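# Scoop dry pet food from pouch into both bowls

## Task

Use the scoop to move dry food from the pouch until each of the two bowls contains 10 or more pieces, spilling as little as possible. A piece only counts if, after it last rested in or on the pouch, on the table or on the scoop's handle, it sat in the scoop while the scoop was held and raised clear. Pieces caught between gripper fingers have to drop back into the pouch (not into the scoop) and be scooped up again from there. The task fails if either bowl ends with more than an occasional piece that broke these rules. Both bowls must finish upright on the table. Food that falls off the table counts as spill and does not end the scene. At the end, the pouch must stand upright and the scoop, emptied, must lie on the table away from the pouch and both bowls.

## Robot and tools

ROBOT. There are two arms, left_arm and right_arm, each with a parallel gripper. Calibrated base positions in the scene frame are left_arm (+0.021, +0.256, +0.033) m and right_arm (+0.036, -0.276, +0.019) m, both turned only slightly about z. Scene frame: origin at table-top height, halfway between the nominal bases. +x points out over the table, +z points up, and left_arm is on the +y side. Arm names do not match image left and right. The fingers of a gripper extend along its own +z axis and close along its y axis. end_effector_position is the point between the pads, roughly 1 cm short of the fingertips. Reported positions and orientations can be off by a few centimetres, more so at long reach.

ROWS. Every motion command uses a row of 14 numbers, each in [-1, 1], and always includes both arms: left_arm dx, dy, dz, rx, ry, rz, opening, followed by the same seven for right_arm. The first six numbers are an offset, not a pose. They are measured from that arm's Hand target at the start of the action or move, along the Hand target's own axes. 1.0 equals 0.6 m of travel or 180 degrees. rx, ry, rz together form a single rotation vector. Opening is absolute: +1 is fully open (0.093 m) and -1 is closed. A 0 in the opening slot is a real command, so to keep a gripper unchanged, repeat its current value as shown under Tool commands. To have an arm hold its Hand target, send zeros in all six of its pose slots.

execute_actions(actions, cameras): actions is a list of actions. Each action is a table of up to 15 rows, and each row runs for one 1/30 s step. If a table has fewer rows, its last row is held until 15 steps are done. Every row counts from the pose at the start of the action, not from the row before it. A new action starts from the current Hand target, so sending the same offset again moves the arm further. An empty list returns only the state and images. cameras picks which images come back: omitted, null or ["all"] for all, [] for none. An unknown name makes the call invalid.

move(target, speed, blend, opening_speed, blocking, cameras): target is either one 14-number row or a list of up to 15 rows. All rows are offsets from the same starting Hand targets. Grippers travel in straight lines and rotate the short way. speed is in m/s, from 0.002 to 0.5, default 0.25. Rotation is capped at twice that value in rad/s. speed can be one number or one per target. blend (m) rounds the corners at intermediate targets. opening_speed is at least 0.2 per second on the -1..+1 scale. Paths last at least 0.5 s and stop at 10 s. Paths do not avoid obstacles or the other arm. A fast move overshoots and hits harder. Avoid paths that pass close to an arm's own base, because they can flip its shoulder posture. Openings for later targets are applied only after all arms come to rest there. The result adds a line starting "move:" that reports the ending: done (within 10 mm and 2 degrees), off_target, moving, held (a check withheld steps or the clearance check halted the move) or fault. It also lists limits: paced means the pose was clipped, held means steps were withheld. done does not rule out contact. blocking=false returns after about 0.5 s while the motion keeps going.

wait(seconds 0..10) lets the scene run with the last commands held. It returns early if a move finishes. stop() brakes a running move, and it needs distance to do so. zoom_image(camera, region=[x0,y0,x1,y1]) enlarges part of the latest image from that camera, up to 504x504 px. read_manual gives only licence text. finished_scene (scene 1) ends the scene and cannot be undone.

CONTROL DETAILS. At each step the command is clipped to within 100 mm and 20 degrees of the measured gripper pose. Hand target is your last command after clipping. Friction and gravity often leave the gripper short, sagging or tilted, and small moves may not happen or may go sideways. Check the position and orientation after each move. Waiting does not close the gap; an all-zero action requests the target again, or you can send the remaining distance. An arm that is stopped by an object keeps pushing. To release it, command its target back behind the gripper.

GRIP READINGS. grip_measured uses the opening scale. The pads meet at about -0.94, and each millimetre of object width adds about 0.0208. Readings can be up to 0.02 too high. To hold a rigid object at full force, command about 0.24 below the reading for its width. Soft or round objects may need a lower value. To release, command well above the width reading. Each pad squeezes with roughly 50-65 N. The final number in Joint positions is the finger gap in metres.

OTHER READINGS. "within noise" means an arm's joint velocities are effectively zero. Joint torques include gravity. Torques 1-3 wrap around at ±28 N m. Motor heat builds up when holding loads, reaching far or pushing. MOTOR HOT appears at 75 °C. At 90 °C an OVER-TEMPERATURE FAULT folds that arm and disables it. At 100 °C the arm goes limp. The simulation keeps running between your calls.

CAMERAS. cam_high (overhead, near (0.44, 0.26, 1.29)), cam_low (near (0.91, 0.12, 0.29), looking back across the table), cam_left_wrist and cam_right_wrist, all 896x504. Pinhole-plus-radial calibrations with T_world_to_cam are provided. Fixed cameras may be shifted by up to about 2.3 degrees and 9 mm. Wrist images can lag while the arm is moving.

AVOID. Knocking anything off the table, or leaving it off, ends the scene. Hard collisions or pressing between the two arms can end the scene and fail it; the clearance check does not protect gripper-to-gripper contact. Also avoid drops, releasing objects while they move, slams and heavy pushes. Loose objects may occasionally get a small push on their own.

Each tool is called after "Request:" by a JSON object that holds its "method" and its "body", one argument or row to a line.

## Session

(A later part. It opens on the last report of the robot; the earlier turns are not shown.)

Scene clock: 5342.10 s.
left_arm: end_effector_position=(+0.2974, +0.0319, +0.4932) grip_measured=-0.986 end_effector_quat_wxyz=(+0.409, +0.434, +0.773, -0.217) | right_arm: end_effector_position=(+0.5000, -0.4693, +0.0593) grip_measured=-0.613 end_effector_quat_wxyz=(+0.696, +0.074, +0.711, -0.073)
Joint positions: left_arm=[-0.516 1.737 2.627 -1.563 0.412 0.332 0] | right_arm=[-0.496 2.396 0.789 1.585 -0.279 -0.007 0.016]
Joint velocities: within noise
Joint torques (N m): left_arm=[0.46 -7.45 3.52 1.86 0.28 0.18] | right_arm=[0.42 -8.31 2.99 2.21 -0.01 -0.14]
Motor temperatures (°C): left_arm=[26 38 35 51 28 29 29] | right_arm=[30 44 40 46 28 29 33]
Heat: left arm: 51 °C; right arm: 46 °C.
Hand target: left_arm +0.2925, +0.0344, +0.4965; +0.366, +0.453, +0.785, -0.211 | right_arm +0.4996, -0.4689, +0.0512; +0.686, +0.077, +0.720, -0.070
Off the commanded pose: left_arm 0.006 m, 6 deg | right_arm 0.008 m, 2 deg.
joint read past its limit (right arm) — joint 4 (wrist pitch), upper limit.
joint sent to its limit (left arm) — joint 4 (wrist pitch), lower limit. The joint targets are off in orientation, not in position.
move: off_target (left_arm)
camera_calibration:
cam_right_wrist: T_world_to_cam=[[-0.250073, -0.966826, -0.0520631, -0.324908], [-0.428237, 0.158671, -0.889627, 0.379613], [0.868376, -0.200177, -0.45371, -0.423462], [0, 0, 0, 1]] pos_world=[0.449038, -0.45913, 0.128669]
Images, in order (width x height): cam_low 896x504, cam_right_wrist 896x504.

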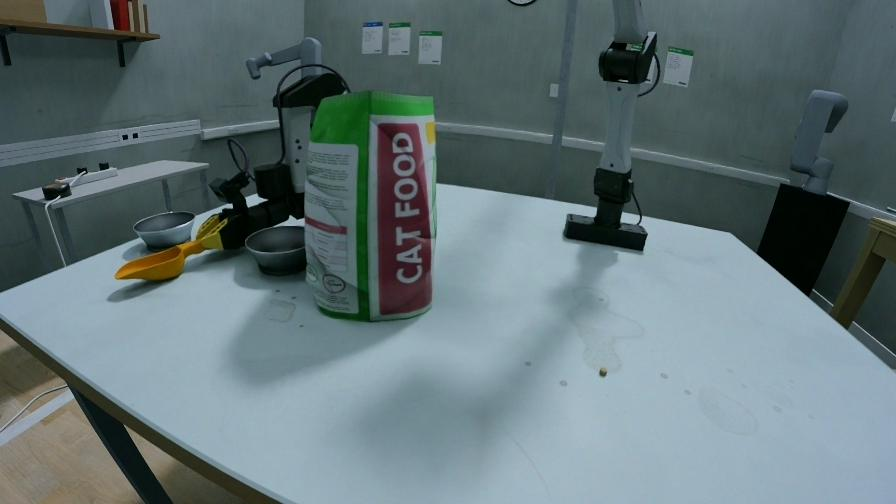

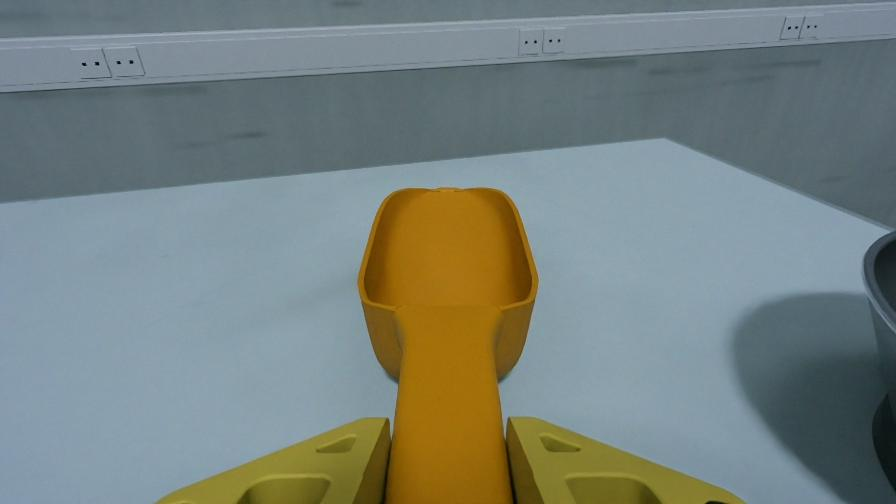

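Request:
{"method": "move", "body": {
  "target": [0,0,0,0,0,0,-1, -0.008,0,0,0,0.0,0,-0.3],
  "speed": 0.04,
  "opening_speed": 0.2,
  "cameras": ["cam_low","cam_right_wrist"]
}}

Request:
{"method": "zoom_image", "body": {
  "camera": "cam_low",
  "region": [80, 190, 260, 310]
}}

Scene clock: 5349.60 s.
left_arm: end_effector_position=(+0.2974, +0.0319, +0.4932) grip_measured=-0.986 end_effector_quat_wxyz=(+0.409, +0.434, +0.773, -0.217) | right_arm: end_effector_position=(+0.4998, -0.4692, +0.0531) grip_measured=-0.302 end_effector_quat_wxyz=(+0.687, +0.078, +0.719, -0.070)
Joint positions: left_arm=[-0.516 1.737 2.627 -1.563 0.412 0.332 0] | right_arm=[-0.496 2.396 0.789 1.559 -0.279 -0.007 0.031]
Joint velocities: within noise
Joint torques (N m): left_arm=[0.44 -7.46 3.52 1.86 0.28 0.18] | right_arm=[0.43 -9.84 2.66 2.32 -0.02 -0.13]
Motor temperatures (°C): left_arm=[26 38 35 51 28 29 29] | right_arm=[30 45 40 47 28 29 33]
Heat: left arm: 51 °C; right arm: 47 °C.
Hand target: left_arm +0.2925, +0.0344, +0.4965; +0.366, +0.453, +0.785, -0.211 | right_arm +0.4998, -0.4690, +0.0560; +0.686, +0.077, +0.720, -0.070
Off the commanded pose: left_arm 0.006 m, 6 deg | right_arm 0.003 m, 0 deg.
joint sent to its limit (left arm) — joint 4 (wrist pitch), lower limit. The joint targets are off in orientation, not in position.
move: off_target (left_arm)
camera_calibration:
cam_right_wrist: T_world_to_cam=[[-0.251355, -0.966147, -0.0581487, -0.323898], [-0.448785, 0.169564, -0.877405, 0.388727], [0.857562, -0.194444, -0.476213, -0.416802], [0, 0, 0, 1]] pos_world=[0.450476, -0.459892, 0.123751]
Images, in order (width x height): cam_low 896x504, cam_right_wrist 896x504.

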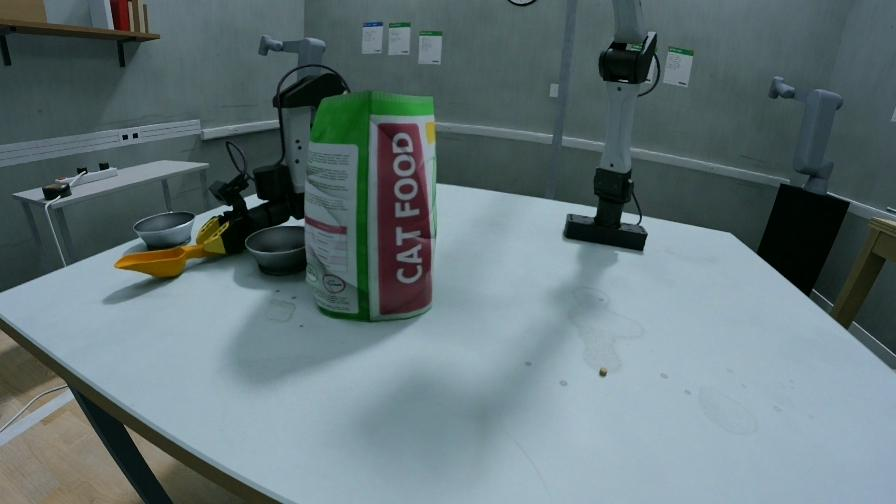

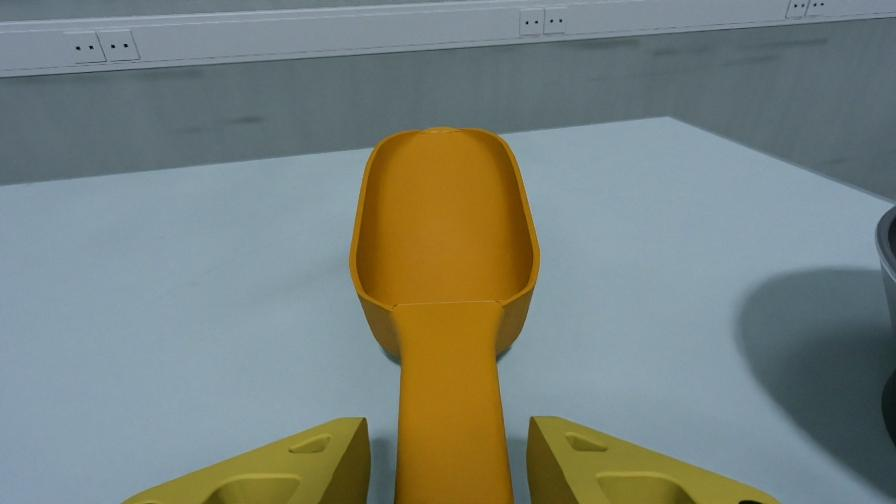

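Scaled by 2.800 from the camera's 896x504 image, which has a finer 1280x720 frame.

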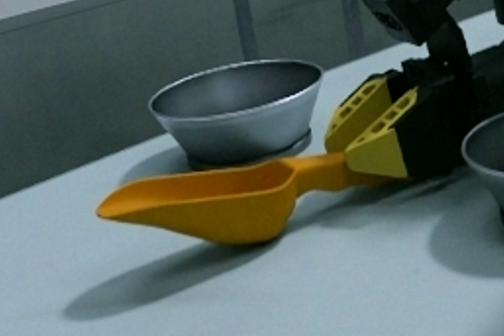

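Request:
{"method": "move", "body": {
  "target": [0,0,0,0,0,0,-1, -0.01,0,0,0,0.0,0,-0.05],
  "speed": 0.04,
  "opening_speed": 0.3,
  "cameras": ["cam_right_wrist"]
}}

Request:
{"method": "move", "body": {
  "target": [
    [0,0,0,0,0,0,-1, -0.08,0,0,0,0.0,0,-0.05],
    [0,0,0,0,0,0,-1, -0.2,0,0,0,0.0,0,-0.05]
  ],
  "speed": [0.05, 0.15],
  "blend": 0.03
}}

Scene clock: 5360.73 s.
left_arm: end_effector_position=(+0.2974, +0.0319, +0.4932) grip_measured=-0.986 end_effector_quat_wxyz=(+0.409, +0.434, +0.773, -0.217) | right_arm: end_effector_position=(+0.4999, -0.4693, +0.0509) grip_measured=-0.052 end_effector_quat_wxyz=(+0.682, +0.079, +0.724, -0.068)
Joint positions: left_arm=[-0.516 1.737 2.627 -1.563 0.412 0.332 0] | right_arm=[-0.496 2.391 0.789 1.54 -0.279 -0.007 0.043]
Joint velocities: within noise
Joint torques (N m): left_arm=[0.44 -7.46 3.52 1.86 0.28 0.19] | right_arm=[0.44 -11.33 2.22 2.34 -0.02 -0.13]
Motor temperatures (°C): left_arm=[26 38 35 51 28 29 29] | right_arm=[30 47 40 48 28 29 32]
Heat: left arm: 51 °C; right arm: 48 °C.
Hand target: left_arm +0.2925, +0.0344, +0.4965; +0.366, +0.453, +0.785, -0.211 | right_arm +0.5001, -0.4691, +0.0620; +0.686, +0.077, +0.720, -0.070
Off the commanded pose: left_arm 0.006 m, 6 deg | right_arm 0.011 m, 1 deg.
joint sent to its limit (left arm) — joint 4 (wrist pitch), lower limit. The joint targets are off in orientation, not in position.
move: off_target (left_arm, right_arm)
camera_calibration:
cam_right_wrist: T_world_to_cam=[[-0.252121, -0.965741, -0.0614832, -0.323316], [-0.459978, 0.175498, -0.870414, 0.394892], [0.851385, -0.191169, -0.488466, -0.412723], [0, 0, 0, 1]] pos_world=[0.451513, -0.460442, 0.12224]
Images, in order (width x height): cam_right_wrist 896x504.

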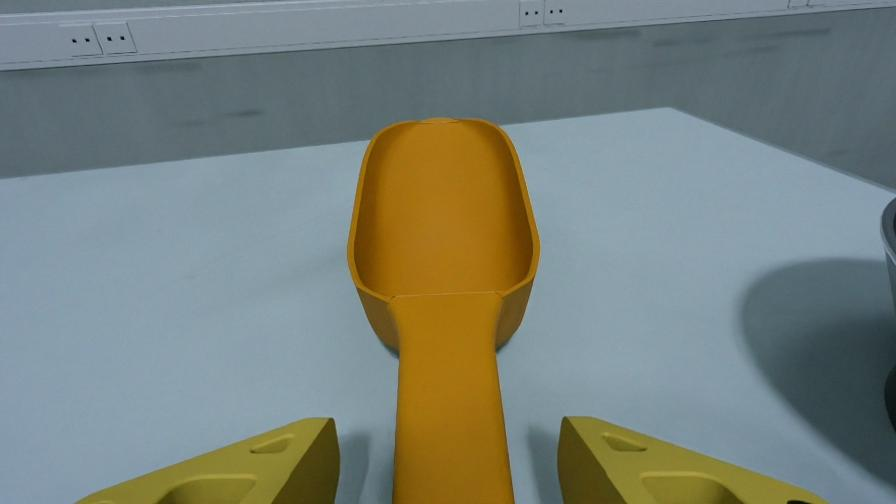

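Scene clock: 5363.03 s.
left_arm: end_effector_position=(+0.2974, +0.0319, +0.4932) grip_measured=-0.986 end_effector_quat_wxyz=(+0.409, +0.434, +0.773, -0.217) | right_arm: end_effector_position=(+0.5020, -0.4704, +0.1654) grip_measured=-0.052 end_effector_quat_wxyz=(+0.676, +0.082, +0.729, -0.065)
Joint positions: left_arm=[-0.516 1.737 2.627 -1.563 0.412 0.332 0] | right_arm=[-0.496 1.916 0.785 1.05 -0.279 -0.007 0.043]
Joint velocities: within noise
Joint torques (N m): left_arm=[0.44 -7.47 3.47 1.86 0.28 0.18] | right_arm=[0.68 -9.5 7.27 2.35 0 -0.12]
Motor temperatures (°C): left_arm=[26 38 35 51 28 29 29] | right_arm=[30 47 40 48 28 29 32]
Heat: left arm: 51 °C; right arm: 48 °C.
Hand target: left_arm +0.2925, +0.0344, +0.4965; +0.366, +0.453, +0.785, -0.211 | right_arm +0.5056, -0.4709, +0.1817; +0.686, +0.077, +0.720, -0.070
Off the commanded pose: left_arm 0.006 m, 6 deg | right_arm 0.017 m, 2 deg.
joint sent to its limit (left arm) — joint 4 (wrist pitch), lower limit. The joint targets are off in orientation, not in position.
move: off_target (left_arm, right_arm); blend cut to 0.0257 m at target 1
camera_calibration:
cam_left_wrist: T_world_to_cam=[[-0.837971, -0.545372, -0.019334, 0.278683], [-0.463423, 0.729869, -0.502525, 0.401164], [0.288174, -0.412141, -0.864347, 0.43641], [0, 0, 0, 1]] pos_world=[0.293675, 0.0390511, 0.584192]
cam_right_wrist: T_world_to_cam=[[-0.253149, -0.965195, -0.0656767, -0.315353], [-0.473986, 0.182925, -0.861322, 0.504744], [0.843358, -0.186913, -0.503796, -0.350215], [0, 0, 0, 1]] pos_world=[0.454766, -0.462167, 0.237599]

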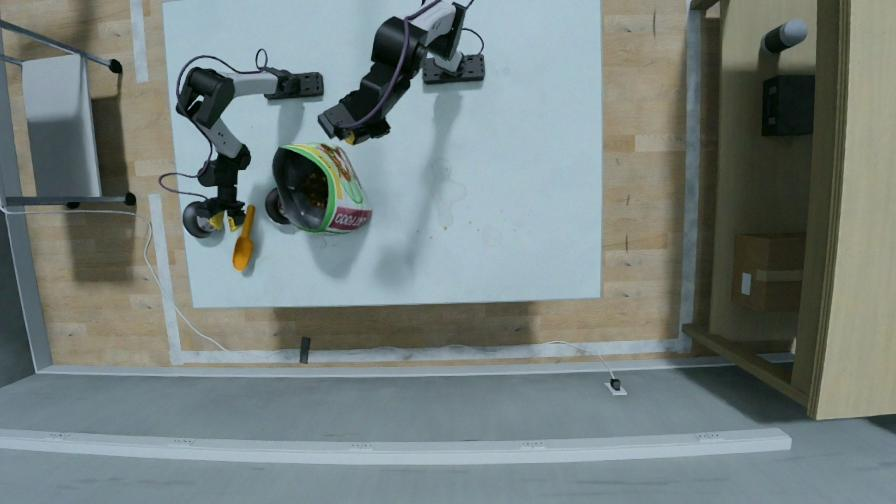

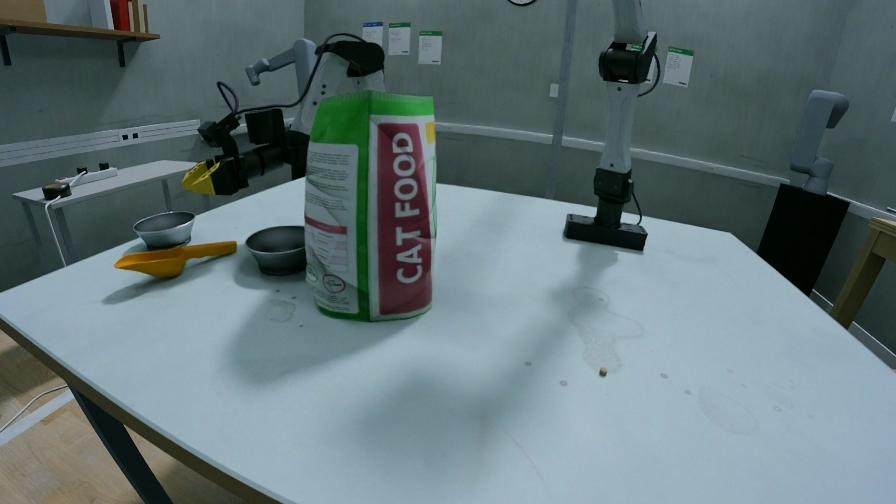

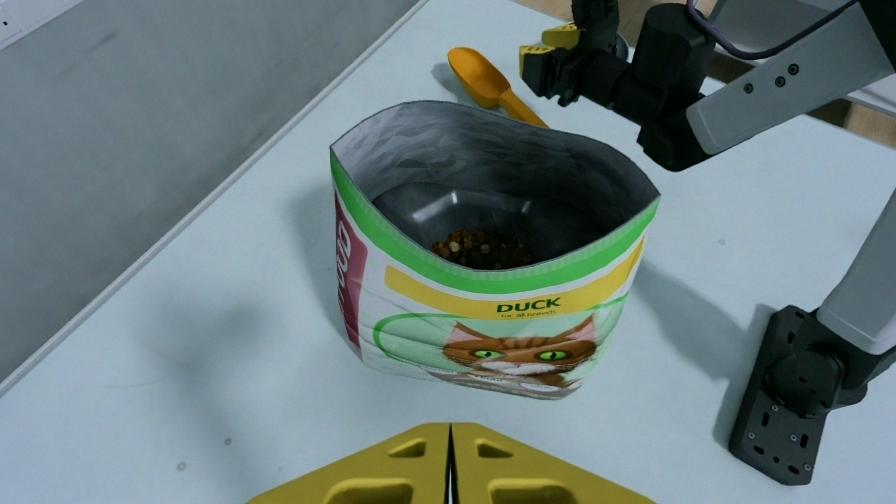

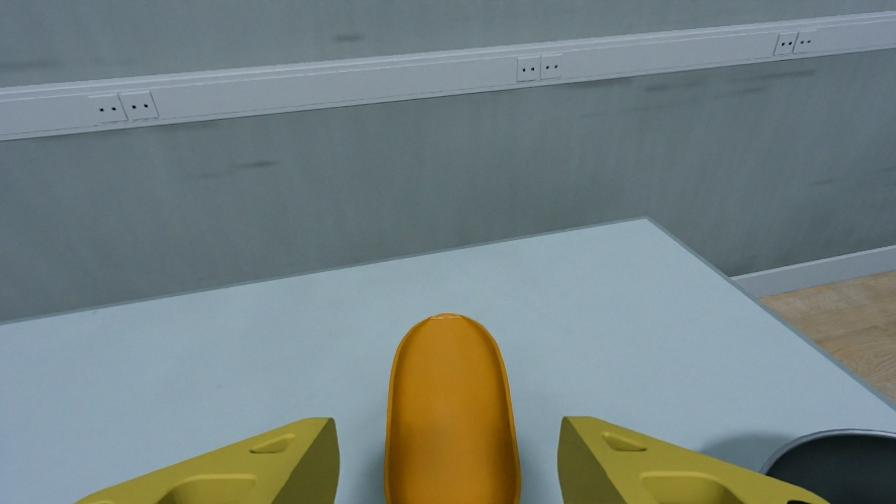

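Request:
{"method": "move", "body": {
  "target": [0,0,0,0,0,0,-1, -0.12,0,-0.1,0,0.0,0,-0.05],
  "speed": 0.15
}}

Request:
{"method": "zoom_image", "body": {
  "camera": "cam_low",
  "region": [80, 190, 340, 330]
}}

Request:
{"method": "zoom_image", "body": {
  "camera": "cam_high",
  "region": [160, 130, 400, 300]
}}

Scene clock: 5371.53 s.
left_arm: end_effector_position=(+0.2974, +0.0319, +0.4932) grip_measured=-0.986 end_effector_quat_wxyz=(+0.409, +0.434, +0.773, -0.217) | right_arm: end_effector_position=(+0.4541, -0.4607, +0.2578) grip_measured=-0.052 end_effector_quat_wxyz=(+0.689, +0.080, +0.717, -0.072)
Joint positions: left_arm=[-0.516 1.737 2.627 -1.563 0.412 0.332 0] | right_arm=[-0.539 1.507 0.734 0.73 -0.314 -0.007 0.043]
Joint velocities: within noise
Joint torques (N m): left_arm=[0.44 -7.49 3.49 1.86 0.28 0.18] | right_arm=[-0.32 -6.69 5.86 2.31 -0.19 -0.15]
Motor temperatures (°C): left_arm=[26 38 35 51 28 29 29] | right_arm=[30 47 40 48 28 29 32]
Heat: left arm: 51 °C; right arm: 48 °C.
Hand target: left_arm +0.2925, +0.0344, +0.4965; +0.366, +0.453, +0.785, -0.211 | right_arm +0.4503, -0.4596, +0.2566; +0.686, +0.077, +0.720, -0.070
Off the commanded pose: left_arm 0.006 m, 6 deg | right_arm 0.004 m, 1 deg.
joint sent to its limit (left arm) — joint 4 (wrist pitch), lower limit. The joint targets are off in orientation, not in position.
move: off_target (left_arm)
camera_calibration:
cam_left_wrist: T_world_to_cam=[[-0.837971, -0.545372, -0.019334, 0.278683], [-0.463423, 0.729869, -0.502525, 0.401164], [0.288174, -0.412141, -0.864347, 0.43641], [0, 0, 0, 1]] pos_world=[0.293675, 0.0390511, 0.584192]
cam_right_wrist: T_world_to_cam=[[-0.258417, -0.964274, -0.0582779, -0.31118], [-0.442401, 0.171757, -0.880216, 0.545239], [0.858779, -0.201681, -0.470981, -0.28367], [0, 0, 0, 1]] pos_world=[0.40441, -0.450923, 0.32819]

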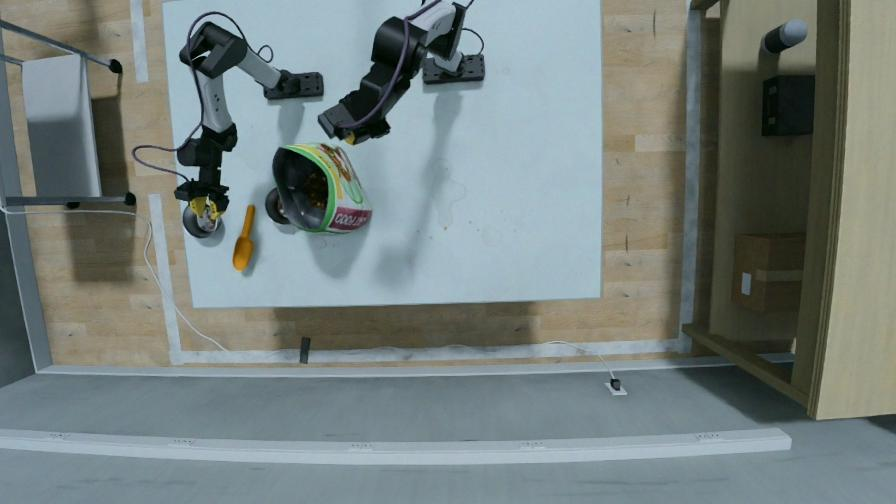

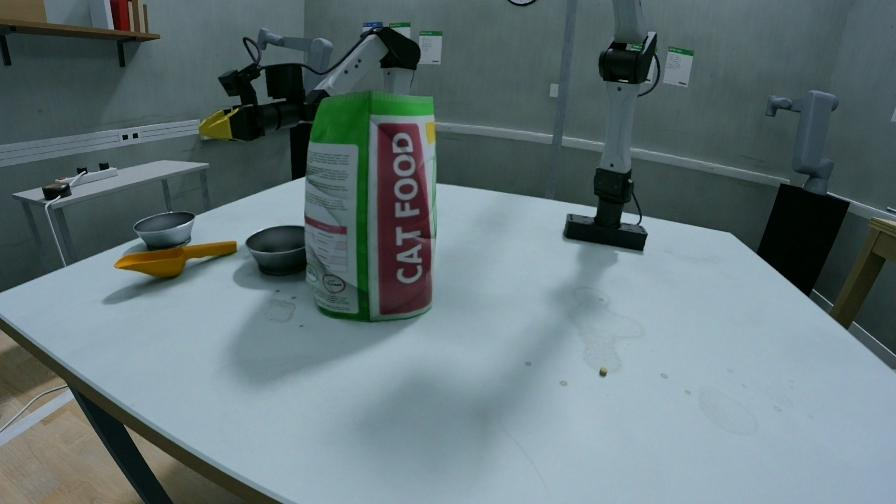

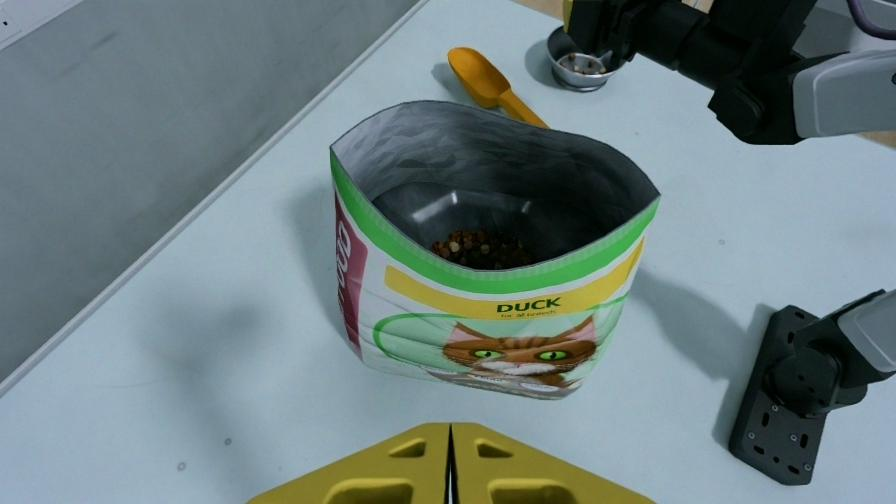

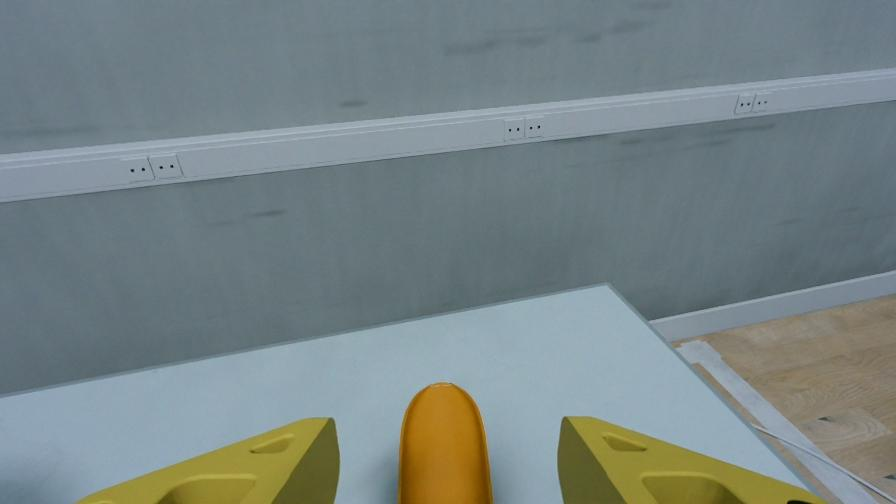

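Scaled by 1.938 from the camera's 896x504 image, which has a finer 1280x720 frame.

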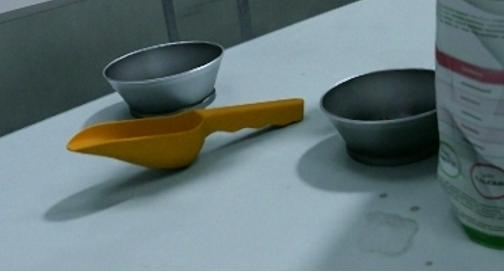

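Scaled by 2.100 from the camera's 896x504 image, which has a finer 1280x720 frame.

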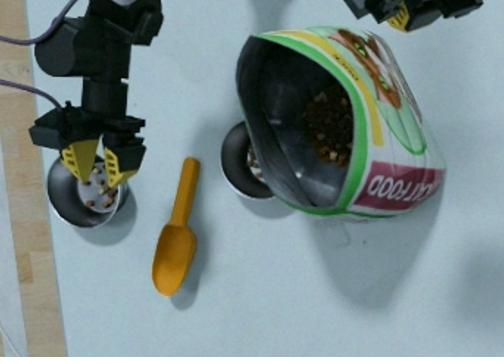

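Request:
{"method": "move", "body": {
  "target": [0,0,0,0,0,0,-1, -0.05,0,-0.15,0,0.0,0,-0.05],
  "speed": 0.2,
  "cameras": ["cam_high"]
}}

Request:
{"method": "zoom_image", "body": {
  "camera": "cam_high",
  "region": [160, 130, 400, 300]
}}

Scene clock: 5378.87 s.
left_arm: end_effector_position=(+0.2974, +0.0319, +0.4932) grip_measured=-0.986 end_effector_quat_wxyz=(+0.409, +0.434, +0.773, -0.217) | right_arm: end_effector_position=(+0.3660, -0.4427, +0.2986) grip_measured=-0.052 end_effector_quat_wxyz=(+0.693, +0.079, +0.713, -0.074)
Joint positions: left_arm=[-0.516 1.737 2.627 -1.563 0.412 0.332 0] | right_arm=[-0.677 1.063 0.594 0.436 -0.452 -0.01 0.043]
Joint velocities: within noise
Joint torques (N m): left_arm=[0.43 -7.47 3.49 1.87 0.28 0.19] | right_arm=[-0.31 -3.08 6.11 2.25 -0.19 -0.19]
Motor temperatures (°C): left_arm=[26 38 35 51 28 29 29] | right_arm=[30 46 40 48 28 29 32]
Heat: left arm: 51 °C; right arm: 48 °C.
Hand target: left_arm +0.2925, +0.0344, +0.4965; +0.366, +0.453, +0.785, -0.211 | right_arm +0.3637, -0.4414, +0.2909; +0.686, +0.077, +0.720, -0.070
Off the commanded pose: left_arm 0.006 m, 6 deg | right_arm 0.008 m, 1 deg.
joint sent to its limit (left arm) — joint 4 (wrist pitch), lower limit. The joint targets are off in orientation, not in position.
move: off_target (left_arm)
Images, in order (width x height): cam_high 896x504.

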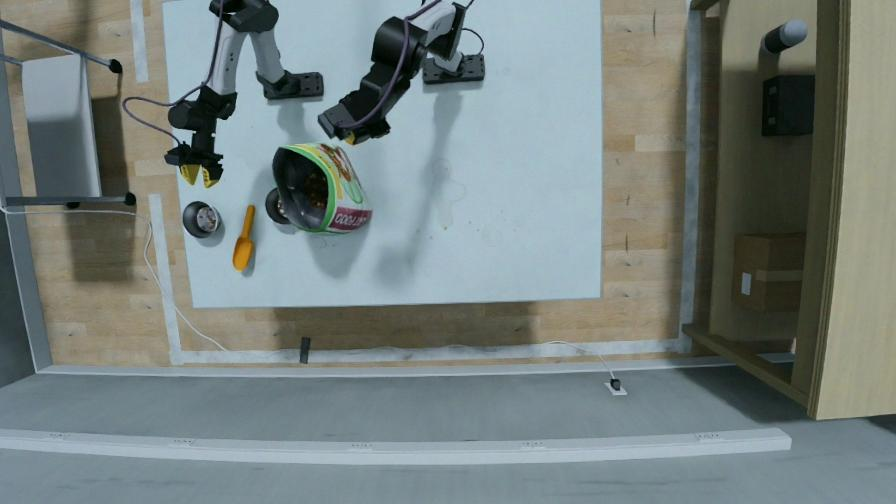

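Scaled by 2.100 from the camera's 896x504 image, which has a finer 1280x720 frame.

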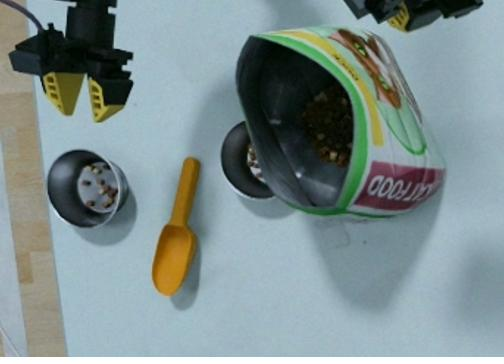

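Request:
{"method": "zoom_image", "body": {
  "camera": "cam_high",
  "region": [180, 198, 224, 242]
}}

Scaled by 11.455 from the camera's 896x504 image, which has a finer 1280x720 frame.

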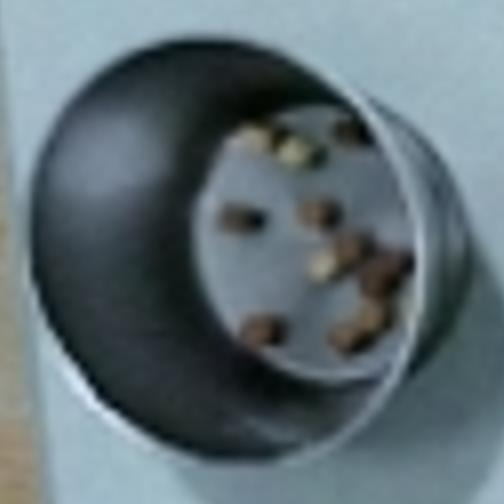

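Request:
{"method": "finished_scene", "body": {

}}

The scene is finished: the task was done.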